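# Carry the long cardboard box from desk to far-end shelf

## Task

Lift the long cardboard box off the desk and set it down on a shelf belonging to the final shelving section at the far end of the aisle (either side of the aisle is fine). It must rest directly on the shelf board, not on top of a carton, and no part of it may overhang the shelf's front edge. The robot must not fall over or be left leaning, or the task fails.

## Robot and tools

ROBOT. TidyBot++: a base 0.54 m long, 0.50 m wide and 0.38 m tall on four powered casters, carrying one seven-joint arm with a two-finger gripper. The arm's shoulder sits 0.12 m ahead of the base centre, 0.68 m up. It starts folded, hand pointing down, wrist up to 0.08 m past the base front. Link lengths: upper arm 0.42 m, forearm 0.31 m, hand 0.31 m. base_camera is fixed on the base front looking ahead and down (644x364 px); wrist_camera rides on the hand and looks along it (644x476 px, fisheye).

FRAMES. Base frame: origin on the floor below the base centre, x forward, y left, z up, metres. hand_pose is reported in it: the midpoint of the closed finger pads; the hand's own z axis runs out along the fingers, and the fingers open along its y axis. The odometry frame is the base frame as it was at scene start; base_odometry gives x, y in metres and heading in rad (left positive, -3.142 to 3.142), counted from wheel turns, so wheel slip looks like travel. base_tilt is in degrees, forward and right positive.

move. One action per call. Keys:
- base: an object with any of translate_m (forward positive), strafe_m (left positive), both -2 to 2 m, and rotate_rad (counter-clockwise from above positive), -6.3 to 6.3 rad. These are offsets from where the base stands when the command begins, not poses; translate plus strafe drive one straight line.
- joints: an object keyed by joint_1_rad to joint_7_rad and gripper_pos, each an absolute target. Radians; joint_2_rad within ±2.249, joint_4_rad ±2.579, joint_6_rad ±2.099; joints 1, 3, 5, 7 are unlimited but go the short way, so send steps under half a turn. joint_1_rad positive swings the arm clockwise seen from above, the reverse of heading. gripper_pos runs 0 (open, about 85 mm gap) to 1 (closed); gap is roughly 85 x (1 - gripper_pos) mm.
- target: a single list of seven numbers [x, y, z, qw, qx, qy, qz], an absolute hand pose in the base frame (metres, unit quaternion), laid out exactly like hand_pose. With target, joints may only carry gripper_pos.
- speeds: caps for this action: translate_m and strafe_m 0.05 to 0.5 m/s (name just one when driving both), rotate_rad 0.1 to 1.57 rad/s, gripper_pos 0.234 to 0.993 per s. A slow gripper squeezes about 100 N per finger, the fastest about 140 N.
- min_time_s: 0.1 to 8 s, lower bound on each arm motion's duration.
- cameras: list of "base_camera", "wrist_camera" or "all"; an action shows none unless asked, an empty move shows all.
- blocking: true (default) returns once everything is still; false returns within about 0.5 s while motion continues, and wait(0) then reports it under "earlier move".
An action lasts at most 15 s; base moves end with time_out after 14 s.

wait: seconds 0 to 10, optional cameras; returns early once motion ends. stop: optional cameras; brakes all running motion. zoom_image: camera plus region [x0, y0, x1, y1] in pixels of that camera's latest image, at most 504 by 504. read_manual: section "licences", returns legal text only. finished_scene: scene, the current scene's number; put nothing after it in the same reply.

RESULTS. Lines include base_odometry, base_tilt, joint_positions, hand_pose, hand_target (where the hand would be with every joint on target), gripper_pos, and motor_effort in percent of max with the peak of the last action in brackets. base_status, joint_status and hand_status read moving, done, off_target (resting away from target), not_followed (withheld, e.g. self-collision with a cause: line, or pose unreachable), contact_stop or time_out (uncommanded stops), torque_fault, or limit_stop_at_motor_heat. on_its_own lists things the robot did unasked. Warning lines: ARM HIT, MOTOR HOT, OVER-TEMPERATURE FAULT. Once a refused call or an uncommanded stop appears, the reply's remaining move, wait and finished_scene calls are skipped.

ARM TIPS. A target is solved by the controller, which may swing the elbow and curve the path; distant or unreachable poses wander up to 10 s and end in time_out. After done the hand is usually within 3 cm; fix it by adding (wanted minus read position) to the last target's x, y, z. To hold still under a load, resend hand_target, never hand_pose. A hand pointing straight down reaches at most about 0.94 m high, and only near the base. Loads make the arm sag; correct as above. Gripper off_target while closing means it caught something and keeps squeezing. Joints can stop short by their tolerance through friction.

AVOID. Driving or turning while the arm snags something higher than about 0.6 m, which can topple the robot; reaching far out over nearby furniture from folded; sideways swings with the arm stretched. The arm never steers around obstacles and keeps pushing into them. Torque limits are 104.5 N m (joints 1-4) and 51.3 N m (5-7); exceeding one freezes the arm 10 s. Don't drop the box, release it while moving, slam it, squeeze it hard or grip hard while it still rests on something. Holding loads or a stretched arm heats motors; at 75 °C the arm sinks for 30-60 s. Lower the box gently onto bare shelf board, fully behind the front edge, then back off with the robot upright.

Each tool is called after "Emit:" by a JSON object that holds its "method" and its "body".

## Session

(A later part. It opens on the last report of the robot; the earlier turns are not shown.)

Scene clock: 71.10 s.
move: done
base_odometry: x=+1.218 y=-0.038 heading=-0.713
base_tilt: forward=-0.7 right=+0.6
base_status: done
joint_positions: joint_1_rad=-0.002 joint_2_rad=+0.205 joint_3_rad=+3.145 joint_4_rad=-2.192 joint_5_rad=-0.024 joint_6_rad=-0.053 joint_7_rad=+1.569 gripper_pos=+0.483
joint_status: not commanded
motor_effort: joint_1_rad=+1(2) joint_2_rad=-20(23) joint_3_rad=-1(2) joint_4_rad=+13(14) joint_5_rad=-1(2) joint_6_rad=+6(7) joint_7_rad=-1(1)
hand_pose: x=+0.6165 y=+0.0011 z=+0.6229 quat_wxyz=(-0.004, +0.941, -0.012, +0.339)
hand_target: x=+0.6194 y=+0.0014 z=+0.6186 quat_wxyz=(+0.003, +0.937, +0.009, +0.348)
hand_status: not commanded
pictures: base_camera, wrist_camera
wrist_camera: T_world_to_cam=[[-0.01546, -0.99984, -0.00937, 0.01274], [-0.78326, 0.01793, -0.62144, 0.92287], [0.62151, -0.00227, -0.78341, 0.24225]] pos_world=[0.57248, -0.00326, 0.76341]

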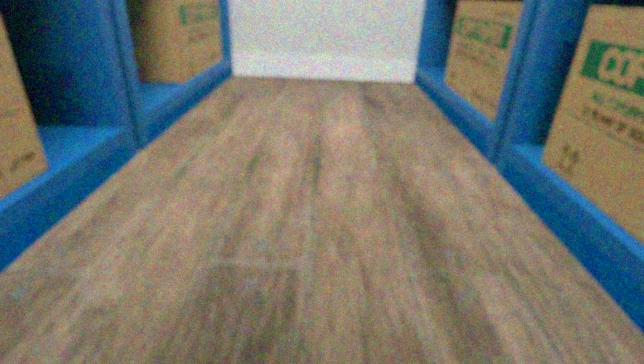

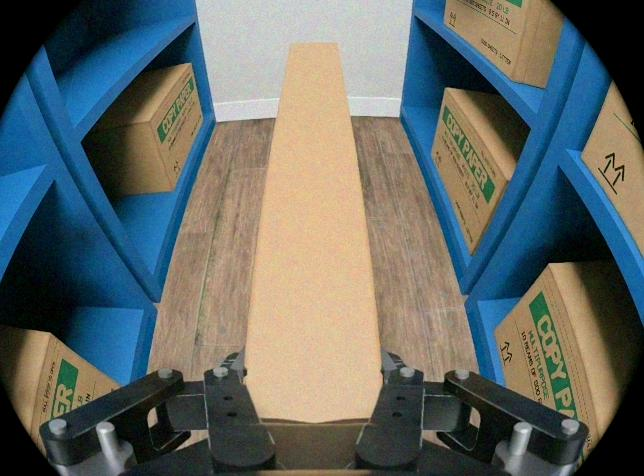

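Emit:
{"method": "move", "body": {"base": {"translate_m": 0.84}, "speeds": {"translate_m": 0.4}, "cameras": ["all"]}}

Scene clock: 75.97 s.
move: done
base_odometry: x=+1.854 y=-0.587 heading=-0.713
base_tilt: forward=-0.7 right=+0.6
base_status: done
joint_positions: joint_1_rad=-0.002 joint_2_rad=+0.206 joint_3_rad=+3.145 joint_4_rad=-2.193 joint_5_rad=-0.024 joint_6_rad=-0.052 joint_7_rad=+1.569 gripper_pos=+0.483
joint_status: not commanded
motor_effort: joint_1_rad=+0(2) joint_2_rad=-20(23) joint_3_rad=-1(1) joint_4_rad=+13(14) joint_5_rad=-1(2) joint_6_rad=+6(7) joint_7_rad=-1(1)
hand_pose: x=+0.6159 y=+0.0011 z=+0.6220 quat_wxyz=(-0.004, +0.941, -0.012, +0.338)
hand_target: x=+0.6194 y=+0.0014 z=+0.6186 quat_wxyz=(+0.003, +0.937, +0.009, +0.348)
hand_status: not commanded
pictures: base_camera, wrist_camera
wrist_camera: T_world_to_cam=[[-0.01547, -0.99984, -0.00934, 0.01272], [-0.78423, 0.01793, -0.62022, 0.92162], [0.62028, -0.00227, -0.78438, 0.24324]] pos_world=[0.57208, -0.00326, 0.76251]

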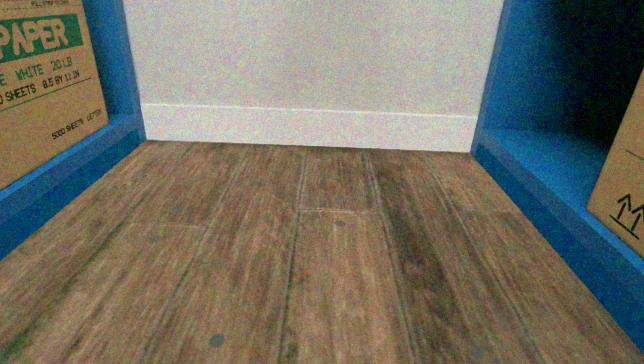

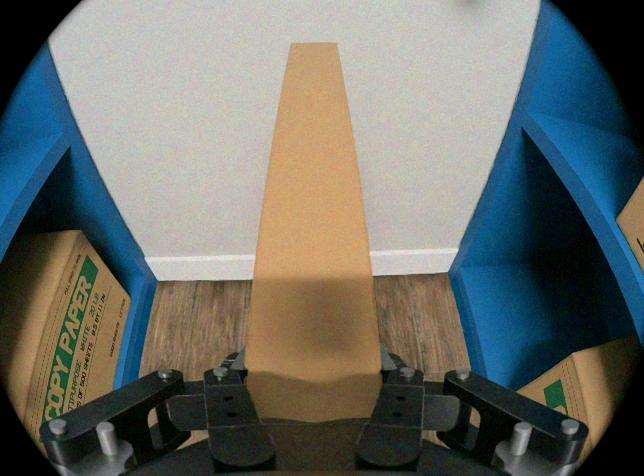

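Emit:
{"method": "zoom_image", "body": {"camera": "wrist_camera", "region": [0, 20, 180, 300]}}

Scaled by 1.800.

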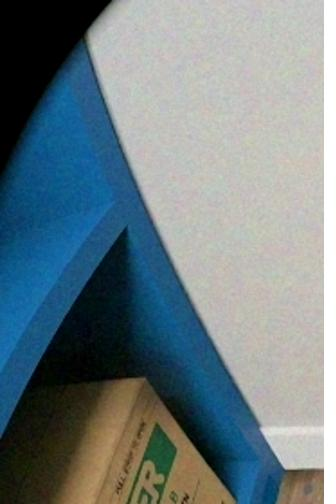

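Emit:
{"method": "move", "body": {"base": {"strafe_m": -0.09}, "joints": {"joint_5_rad": 1.48, "joint_7_rad": 0.1}, "min_time_s": 3, "cameras": ["all"]}}

Scene clock: 83.13 s.
move: done
base_odometry: x=+1.795 y=-0.655 heading=-0.713
base_tilt: forward=-0.7 right=+0.6
base_status: done
joint_positions: joint_1_rad=+0.003 joint_2_rad=+0.206 joint_3_rad=+3.145 joint_4_rad=-2.193 joint_5_rad=+1.427 joint_6_rad=-0.051 joint_7_rad=+0.165 gripper_pos=+0.483
joint_status: all done
motor_effort: joint_1_rad=+1(3) joint_2_rad=-21(22) joint_3_rad=-1(3) joint_4_rad=+13(14) joint_5_rad=-1(2) joint_6_rad=+1(7) joint_7_rad=-1(2)
hand_pose: x=+0.6258 y=-0.0178 z=+0.6311 quat_wxyz=(+0.029, +0.933, -0.002, +0.359)
hand_target: x=+0.6191 y=+0.0010 z=+0.6184 quat_wxyz=(+0.002, +0.937, +0.004, +0.348)
hand_status: not commanded
pictures: base_camera, wrist_camera
wrist_camera: T_world_to_cam=[[-0.0199, -0.99801, 0.05987, -0.04686], [-0.75672, -0.0241, -0.65329, 0.93834], [0.65343, -0.05831, -0.75474, 0.20379]] pos_world=[0.57598, -0.01227, 0.76962]

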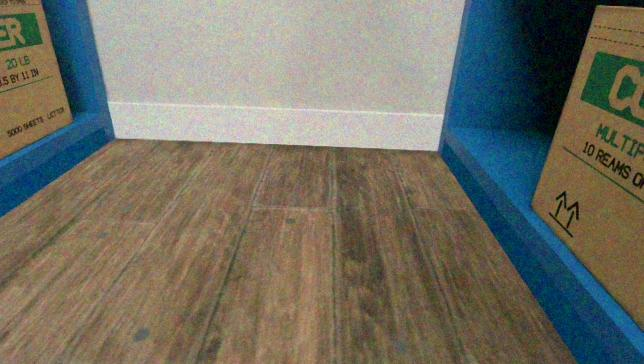

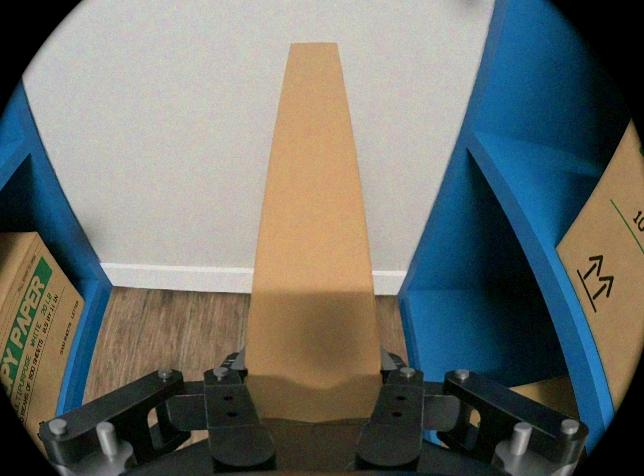

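Emit:
{"method": "move", "body": {"joints": {"joint_1_rad": -0.04, "joint_2_rad": 0.605, "joint_3_rad": 2.14, "joint_4_rad": -1.95, "joint_5_rad": 1.56, "joint_6_rad": -1.0, "joint_7_rad": -0.39}, "min_time_s": 3.5, "cameras": ["all"]}}

Scene clock: 87.47 s.
move: done
base_odometry: x=+1.795 y=-0.655 heading=-0.713
base_tilt: forward=-0.7 right=+0.5
base_status: not commanded
joint_positions: joint_1_rad=-0.018 joint_2_rad=+0.571 joint_3_rad=+2.173 joint_4_rad=-1.994 joint_5_rad=+1.502 joint_6_rad=-0.944 joint_7_rad=-0.325 gripper_pos=+0.483
joint_status: all done
motor_effort: joint_1_rad=+1(2) joint_2_rad=-24(25) joint_3_rad=-7(7) joint_4_rad=+11(14) joint_5_rad=+3(4) joint_6_rad=-2(3) joint_7_rad=-1(2)
hand_pose: x=+0.6012 y=+0.2294 z=+0.6077 quat_wxyz=(+0.010, +0.939, -0.008, +0.345)
hand_target: x=+0.6162 y=+0.2506 z=+0.6221 quat_wxyz=(-0.006, +0.929, -0.024, +0.369)
hand_status: not commanded
pictures: base_camera, wrist_camera
wrist_camera: T_world_to_cam=[[-0.01651, -0.99965, 0.02073, 0.22283], [-0.77579, -0.00027, -0.631, 0.90287], [0.63078, -0.0265, -0.77551, 0.23548]] pos_world=[0.55558, 0.22923, 0.74771]

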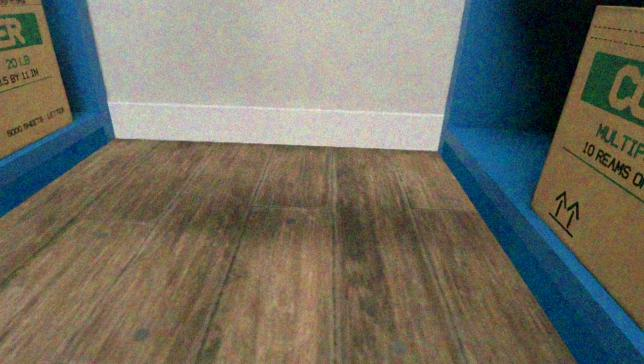

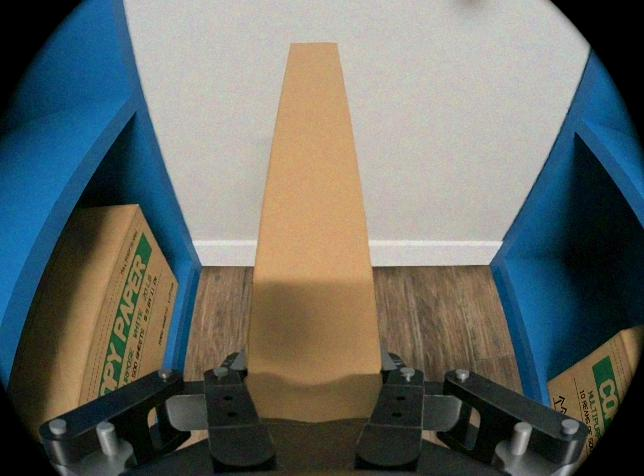

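Emit:
{"method": "zoom_image", "body": {"camera": "wrist_camera", "region": [0, 0, 230, 290]}}

Scaled by 1.738.

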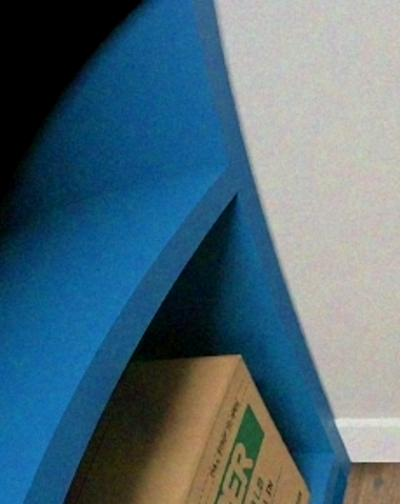

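Emit:
{"method": "move", "body": {"joints": {"joint_1_rad": -0.42, "joint_2_rad": 1.07, "joint_3_rad": 1.84, "joint_4_rad": -1.445, "joint_5_rad": 1.785, "joint_6_rad": -1.585, "joint_7_rad": -0.36}, "min_time_s": 3.5, "cameras": ["all"]}}

Scene clock: 92.17 s.
move: done
base_odometry: x=+1.795 y=-0.655 heading=-0.713
base_tilt: forward=-0.7 right=+0.5
base_status: not commanded
joint_positions: joint_1_rad=-0.399 joint_2_rad=+1.032 joint_3_rad=+1.881 joint_4_rad=-1.483 joint_5_rad=+1.726 joint_6_rad=-1.531 joint_7_rad=-0.325 gripper_pos=+0.483
joint_status: all done
motor_effort: joint_1_rad=+1(3) joint_2_rad=-35(37) joint_3_rad=-12(13) joint_4_rad=+7(12) joint_5_rad=+5(6) joint_6_rad=-2(3) joint_7_rad=-1(2)
hand_pose: x=+0.6117 y=+0.4293 z=+0.6117 quat_wxyz=(-0.005, +0.930, -0.031, +0.365)
hand_target: x=+0.6163 y=+0.4402 z=+0.6176 quat_wxyz=(-0.014, +0.925, -0.056, +0.376)
hand_status: not commanded
pictures: base_camera, wrist_camera
wrist_camera: T_world_to_cam=[[-0.04981, -0.99847, -0.02417, 0.47022], [-0.74602, 0.05329, -0.66379, 0.89241], [0.66406, -0.01503, -0.74753, 0.19487]] pos_world=[0.55977, 0.42488, 0.74941]

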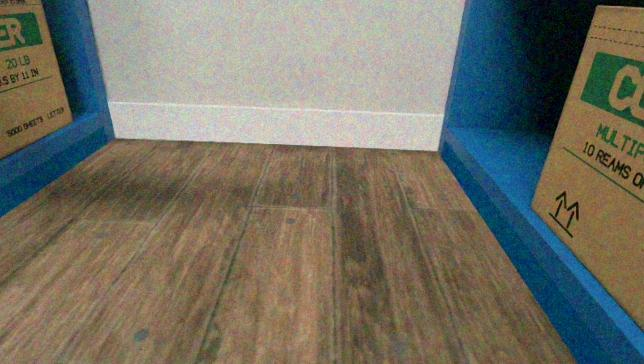

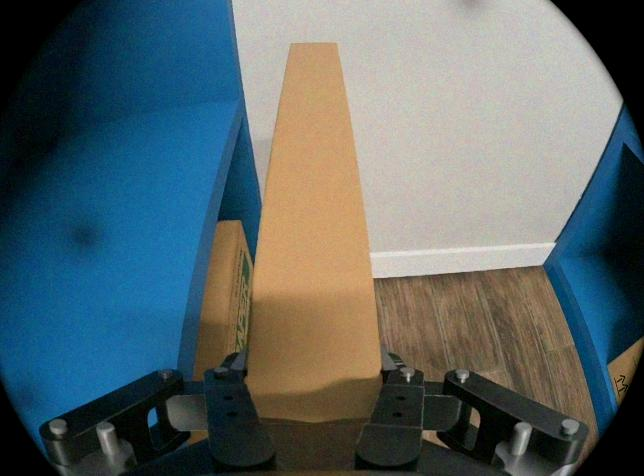

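Emit:
{"method": "move", "body": {"joints": {"joint_5_rad": 1.625, "joint_7_rad": -0.205}, "min_time_s": 1}}

Scene clock: 93.83 s.
move: done
base_odometry: x=+1.795 y=-0.655 heading=-0.713
base_tilt: forward=-0.7 right=+0.6
base_status: not commanded
joint_positions: joint_1_rad=-0.399 joint_2_rad=+1.032 joint_3_rad=+1.881 joint_4_rad=-1.483 joint_5_rad=+1.678 joint_6_rad=-1.531 joint_7_rad=-0.265 gripper_pos=+0.483
joint_status: all done
motor_effort: joint_1_rad=+1(2) joint_2_rad=-35(36) joint_3_rad=-12(12) joint_4_rad=+7(8) joint_5_rad=+5(6) joint_6_rad=-1(2) joint_7_rad=+0(2)
hand_pose: x=+0.6008 y=+0.4254 z=+0.6021 quat_wxyz=(+0.012, +0.939, -0.006, +0.343)
hand_target: x=+0.5789 y=+0.4281 z=+0.5870 quat_wxyz=(+0.032, +0.952, +0.010, +0.303)
hand_status: not commanded
pictures: none

Emit:
{"method": "move", "body": {"base": {"strafe_m": 0.21}, "speeds": {"strafe_m": 0.15}, "cameras": ["all"]}}

Scene clock: 95.87 s.
move: done
base_odometry: x=+1.933 y=-0.496 heading=-0.713
base_tilt: forward=-0.7 right=+0.5
base_status: done
joint_positions: joint_1_rad=-0.412 joint_2_rad=+1.034 joint_3_rad=+1.878 joint_4_rad=-1.481 joint_5_rad=+1.677 joint_6_rad=-1.537 joint_7_rad=-0.265 gripper_pos=+0.483
joint_status: not commanded
motor_effort: joint_1_rad=+2(4) joint_2_rad=-35(36) joint_3_rad=-12(13) joint_4_rad=+7(9) joint_5_rad=+5(5) joint_6_rad=-2(3) joint_7_rad=+0(1)
hand_pose: x=+0.5953 y=+0.4306 z=+0.6023 quat_wxyz=(+0.011, +0.939, -0.002, +0.343)
hand_target: x=+0.5789 y=+0.4281 z=+0.5870 quat_wxyz=(+0.032, +0.952, +0.010, +0.303)
hand_status: not commanded
pictures: base_camera, wrist_camera
wrist_camera: T_world_to_cam=[[-0.00681, -0.99962, 0.02669, 0.41469], [-0.77825, -0.01147, -0.62785, 0.89928], [0.62792, -0.02505, -0.77788, 0.24283]] pos_world=[0.55021, 0.43092, 0.74243]

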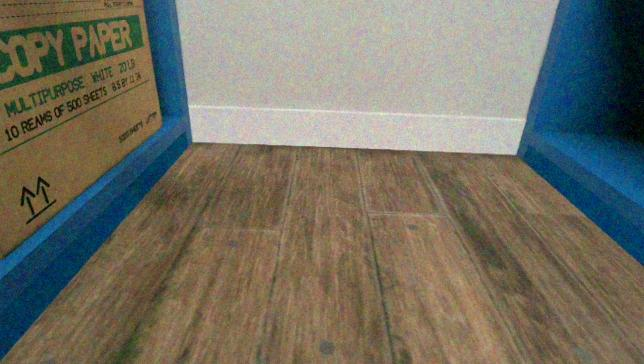

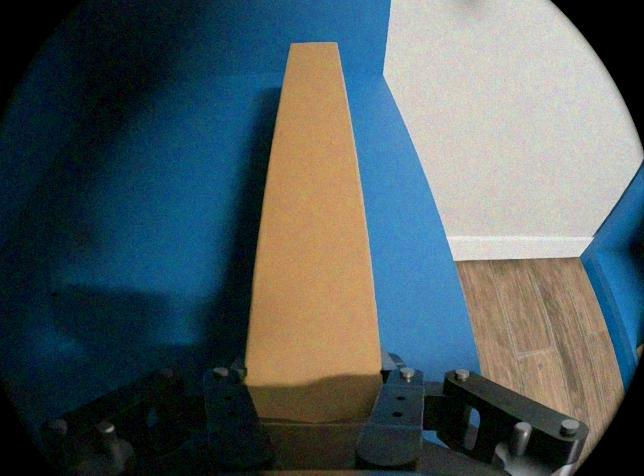

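Emit:
{"method": "move", "body": {"joints": {"joint_2_rad": 1.135, "joint_5_rad": 1.795}, "min_time_s": 1.5, "cameras": ["wrist_camera"]}}

Scene clock: 98.03 s.
move: done
base_odometry: x=+1.933 y=-0.496 heading=-0.713
base_tilt: forward=-0.7 right=+0.5
base_status: not commanded
joint_positions: joint_1_rad=-0.412 joint_2_rad=+1.094 joint_3_rad=+1.878 joint_4_rad=-1.481 joint_5_rad=+1.737 joint_6_rad=-1.537 joint_7_rad=-0.265 gripper_pos=+0.483
joint_status: all done
motor_effort: joint_1_rad=+1(2) joint_2_rad=-36(37) joint_3_rad=-12(12) joint_4_rad=+7(8) joint_5_rad=+5(5) joint_6_rad=-2(2) joint_7_rad=+0(1)
hand_pose: x=+0.6039 y=+0.4334 z=+0.5765 quat_wxyz=(+0.015, +0.939, +0.007, +0.344)
hand_target: x=+0.6136 y=+0.4388 z=+0.5785 quat_wxyz=(+0.026, +0.935, +0.022, +0.353)
hand_status: not commanded
wrist_camera: T_world_to_cam=[[0.00619, -0.99916, 0.04062, 0.40218], [-0.77706, -0.03038, -0.6287, 0.89776], [0.6294, -0.02767, -0.77659, 0.21697]] pos_world=[0.55856, 0.43511, 0.71658]

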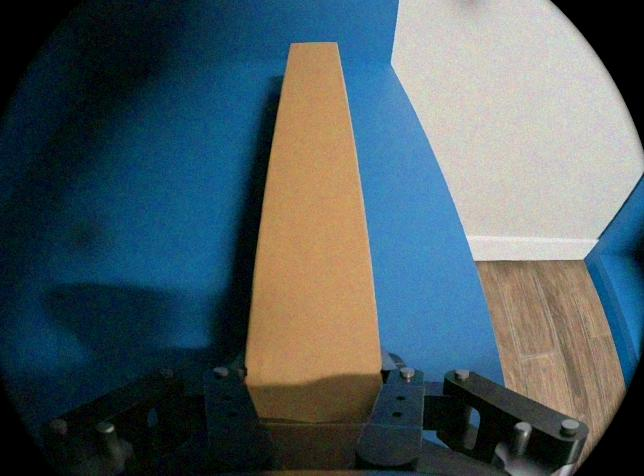

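Emit:
{"method": "move", "body": {"joints": {"joint_2_rad": 1.165, "joint_5_rad": 1.815}, "min_time_s": 1}}

Emit:
{"method": "move", "body": {"joints": {"joint_2_rad": 1.185, "joint_5_rad": 1.83}, "min_time_s": 1, "cameras": ["wrist_camera"]}}

Scene clock: 99.47 s.
move: done
base_odometry: x=+1.933 y=-0.496 heading=-0.713
base_tilt: forward=-0.7 right=+0.5
base_status: not commanded
joint_positions: joint_1_rad=-0.412 joint_2_rad=+1.119 joint_3_rad=+1.878 joint_4_rad=-1.481 joint_5_rad=+1.759 joint_6_rad=-1.537 joint_7_rad=-0.265 gripper_pos=+0.483
joint_status: all done
motor_effort: joint_1_rad=+2(2) joint_2_rad=-36(38) joint_3_rad=-12(12) joint_4_rad=+6(8) joint_5_rad=+4(5) joint_6_rad=-2(2) joint_7_rad=+0(1)
hand_pose: x=+0.6065 y=+0.4344 z=+0.5656 quat_wxyz=(+0.017, +0.939, +0.010, +0.343)
hand_target: x=+0.6151 y=+0.4391 z=+0.5635 quat_wxyz=(+0.029, +0.936, +0.025, +0.349)
hand_status: not commanded
pictures: none

Scene clock: 100.73 s.
move: done
base_odometry: x=+1.933 y=-0.496 heading=-0.713
base_tilt: forward=-0.7 right=+0.6
base_status: not commanded
joint_positions: joint_1_rad=-0.412 joint_2_rad=+1.125 joint_3_rad=+1.874 joint_4_rad=-1.481 joint_5_rad=+1.773 joint_6_rad=-1.540 joint_7_rad=-0.265 gripper_pos=+0.483
joint_status: all done
motor_effort: joint_1_rad=+1(2) joint_2_rad=-33(36) joint_3_rad=-11(12) joint_4_rad=+6(7) joint_5_rad=+5(5) joint_6_rad=-1(2) joint_7_rad=+0(1)
hand_pose: x=+0.6083 y=+0.4357 z=+0.5654 quat_wxyz=(+0.016, +0.938, +0.011, +0.347)
hand_target: x=+0.6163 y=+0.4393 z=+0.5537 quat_wxyz=(+0.031, +0.937, +0.028, +0.347)
hand_status: not commanded
wrist_camera: T_world_to_cam=[[0.01421, -0.99888, 0.04507, 0.39735], [-0.77293, -0.03956, -0.63326, 0.89834], [0.63434, -0.02584, -0.77263, 0.1996]] pos_world=[0.56209, 0.4376, 0.70519]

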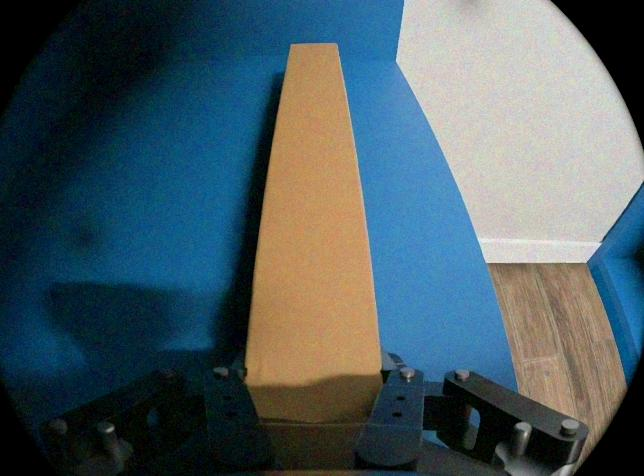

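Emit:
{"method": "move", "body": {"joints": {"joint_5_rad": 1.685}, "min_time_s": 1}}

Emit:
{"method": "move", "body": {"joints": {"joint_2_rad": 1.195, "joint_5_rad": 1.675}, "min_time_s": 1, "cameras": ["wrist_camera"]}}

Scene clock: 102.17 s.
move: done
base_odometry: x=+1.933 y=-0.496 heading=-0.713
base_tilt: forward=-0.7 right=+0.5
base_status: not commanded
joint_positions: joint_1_rad=-0.412 joint_2_rad=+1.125 joint_3_rad=+1.872 joint_4_rad=-1.472 joint_5_rad=+1.763 joint_6_rad=-1.540 joint_7_rad=-0.261 gripper_pos=+0.483
joint_status: all done
motor_effort: joint_1_rad=+0(2) joint_2_rad=-31(33) joint_3_rad=-11(11) joint_4_rad=+6(7) joint_5_rad=+1(5) joint_6_rad=-1(2) joint_7_rad=-1(2)
hand_pose: x=+0.6079 y=+0.4356 z=+0.5651 quat_wxyz=(+0.016, +0.939, +0.009, +0.342)
hand_target: x=+0.5811 y=+0.4271 z=+0.5284 quat_wxyz=(+0.047, +0.958, +0.021, +0.280)
hand_status: not commanded
pictures: none

Scene clock: 103.47 s.
move: done
base_odometry: x=+1.933 y=-0.496 heading=-0.713
base_tilt: forward=-0.7 right=+0.5
base_status: not commanded
joint_positions: joint_1_rad=-0.412 joint_2_rad=+1.125 joint_3_rad=+1.871 joint_4_rad=-1.470 joint_5_rad=+1.759 joint_6_rad=-1.540 joint_7_rad=-0.261 gripper_pos=+0.483
joint_status: all done
motor_effort: joint_1_rad=+0(2) joint_2_rad=-30(32) joint_3_rad=-11(11) joint_4_rad=+5(6) joint_5_rad=+0(2) joint_6_rad=-1(2) joint_7_rad=-1(2)
hand_pose: x=+0.6074 y=+0.4355 z=+0.5648 quat_wxyz=(+0.016, +0.940, +0.007, +0.340)
hand_target: x=+0.5770 y=+0.4256 z=+0.5209 quat_wxyz=(+0.050, +0.961, +0.022, +0.271)
hand_status: not commanded
wrist_camera: T_world_to_cam=[[0.0065, -0.99906, 0.04285, 0.40322], [-0.78204, -0.03178, -0.62242, 0.89331], [0.6232, -0.02947, -0.78151, 0.21312]] pos_world=[0.56316, 0.43751, 0.70529]

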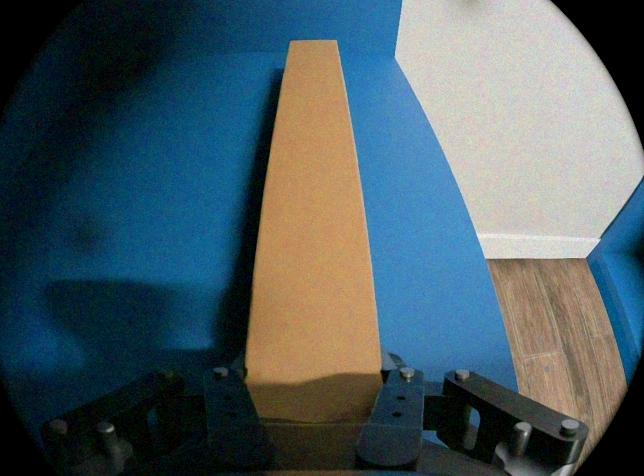

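Emit:
{"method": "move", "body": {"joints": {"joint_2_rad": 1.16, "joint_5_rad": 1.74}, "min_time_s": 0.5}}

Emit:
{"method": "move", "body": {"joints": {"gripper_pos": 0.40}, "speeds": {"gripper_pos": 0.234}, "cameras": ["wrist_camera"]}}

Scene clock: 104.47 s.
move: done
base_odometry: x=+1.933 y=-0.496 heading=-0.713
base_tilt: forward=-0.7 right=+0.6
base_status: not commanded
joint_positions: joint_1_rad=-0.412 joint_2_rad=+1.125 joint_3_rad=+1.871 joint_4_rad=-1.470 joint_5_rad=+1.760 joint_6_rad=-1.540 joint_7_rad=-0.261 gripper_pos=+0.483
joint_status: all done
motor_effort: joint_1_rad=+0(2) joint_2_rad=-31(32) joint_3_rad=-11(11) joint_4_rad=+6(6) joint_5_rad=+1(2) joint_6_rad=-1(1) joint_7_rad=-1(2)
hand_pose: x=+0.6077 y=+0.4356 z=+0.5650 quat_wxyz=(+0.016, +0.940, +0.007, +0.341)
hand_target: x=+0.5980 y=+0.4331 z=+0.5527 quat_wxyz=(+0.037, +0.948, +0.022, +0.317)
hand_status: not commanded
pictures: none

Scene clock: 105.40 s.
move: done
base_odometry: x=+1.933 y=-0.496 heading=-0.713
base_tilt: forward=-0.7 right=+0.5
base_status: not commanded
joint_positions: joint_1_rad=-0.412 joint_2_rad=+1.128 joint_3_rad=+1.871 joint_4_rad=-1.470 joint_5_rad=+1.760 joint_6_rad=-1.541 joint_7_rad=-0.259 gripper_pos=+0.399
joint_status: all done
motor_effort: joint_1_rad=+1(2) joint_2_rad=-36(36) joint_3_rad=-12(13) joint_4_rad=+7(7) joint_5_rad=+4(5) joint_6_rad=-2(2) joint_7_rad=-1(1)
hand_pose: x=+0.6074 y=+0.4355 z=+0.5635 quat_wxyz=(+0.017, +0.940, +0.008, +0.339)
hand_target: x=+0.5980 y=+0.4331 z=+0.5527 quat_wxyz=(+0.037, +0.948, +0.022, +0.317)
hand_status: not commanded
wrist_camera: T_world_to_cam=[[0.00843, -0.99895, 0.04497, 0.40084], [-0.78266, -0.03458, -0.62149, 0.89359], [0.62239, -0.02995, -0.78213, 0.2131]] pos_world=[0.56337, 0.43771, 0.704]

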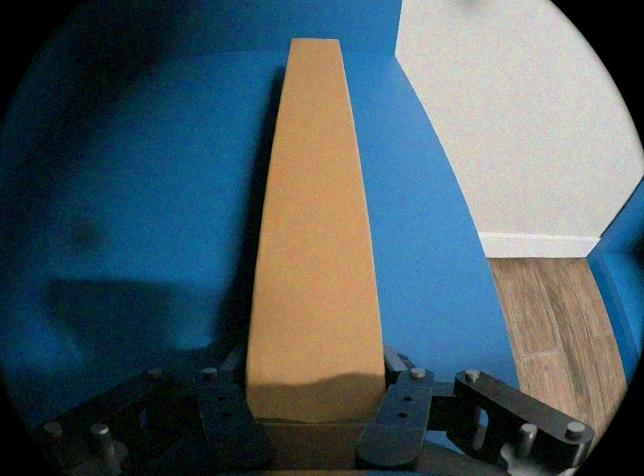

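Emit:
{"method": "move", "body": {"joints": {"gripper_pos": 0.0}, "speeds": {"gripper_pos": 0.4}}}

Emit:
{"method": "move", "body": {"joints": {"joint_2_rad": 0.93}, "min_time_s": 2, "cameras": ["all"]}}

Scene clock: 107.30 s.
move: done
base_odometry: x=+1.933 y=-0.496 heading=-0.713
base_tilt: forward=-0.7 right=+0.5
base_status: not commanded
joint_positions: joint_1_rad=-0.412 joint_2_rad=+1.128 joint_3_rad=+1.871 joint_4_rad=-1.470 joint_5_rad=+1.760 joint_6_rad=-1.541 joint_7_rad=-0.258 gripper_pos=+0.000
joint_status: all done
motor_effort: joint_1_rad=+2(2) joint_2_rad=-36(36) joint_3_rad=-12(12) joint_4_rad=+6(7) joint_5_rad=+4(5) joint_6_rad=-1(2) joint_7_rad=-1(1)
hand_pose: x=+0.6074 y=+0.4355 z=+0.5635 quat_wxyz=(+0.017, +0.940, +0.008, +0.339)
hand_target: x=+0.5980 y=+0.4331 z=+0.5527 quat_wxyz=(+0.037, +0.948, +0.022, +0.317)
hand_status: not commanded
pictures: none

Scene clock: 109.63 s.
move: done
base_odometry: x=+1.933 y=-0.496 heading=-0.713
base_tilt: forward=-0.7 right=+0.5
base_status: not commanded
joint_positions: joint_1_rad=-0.412 joint_2_rad=+0.966 joint_3_rad=+1.871 joint_4_rad=-1.470 joint_5_rad=+1.760 joint_6_rad=-1.541 joint_7_rad=-0.258 gripper_pos=+0.000
joint_status: all done
motor_effort: joint_1_rad=+1(2) joint_2_rad=-34(38) joint_3_rad=-11(13) joint_4_rad=+8(9) joint_5_rad=+5(6) joint_6_rad=-2(2) joint_7_rad=-1(1)
hand_pose: x=+0.6175 y=+0.4399 z=+0.6651 quat_wxyz=(-0.013, +0.913, -0.004, +0.408)
hand_target: x=+0.6101 y=+0.4385 z=+0.6960 quat_wxyz=(-0.006, +0.910, +0.003, +0.415)
hand_status: not commanded
pictures: base_camera, wrist_camera
wrist_camera: T_world_to_cam=[[0.00669, -0.99981, -0.01844, 0.44414], [-0.68235, 0.00892, -0.73097, 0.95646], [0.731, 0.01747, -0.68216, 0.13196]] pos_world=[0.55321, 0.43323, 0.79735]

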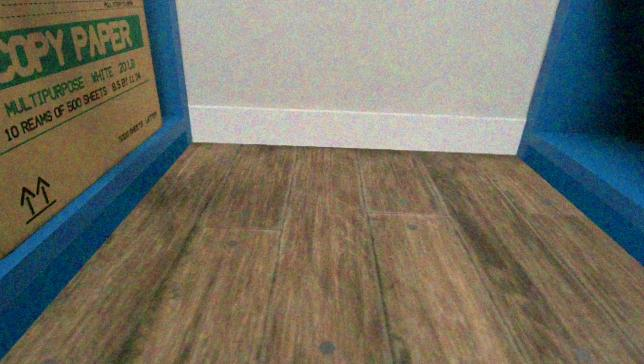

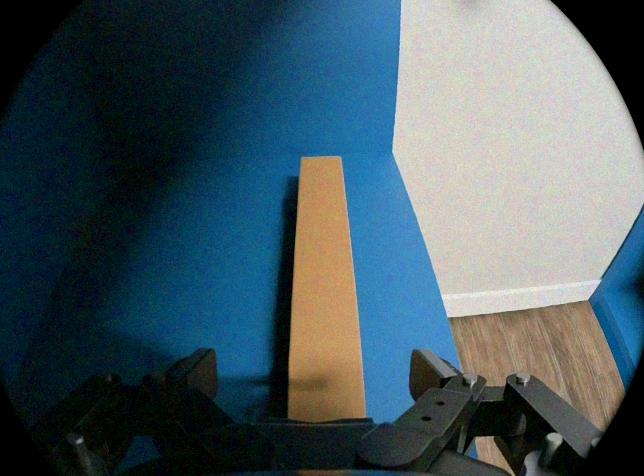

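Emit:
{"method": "finished_scene", "body": {"scene": 1}}

The scene is finished: the task was done.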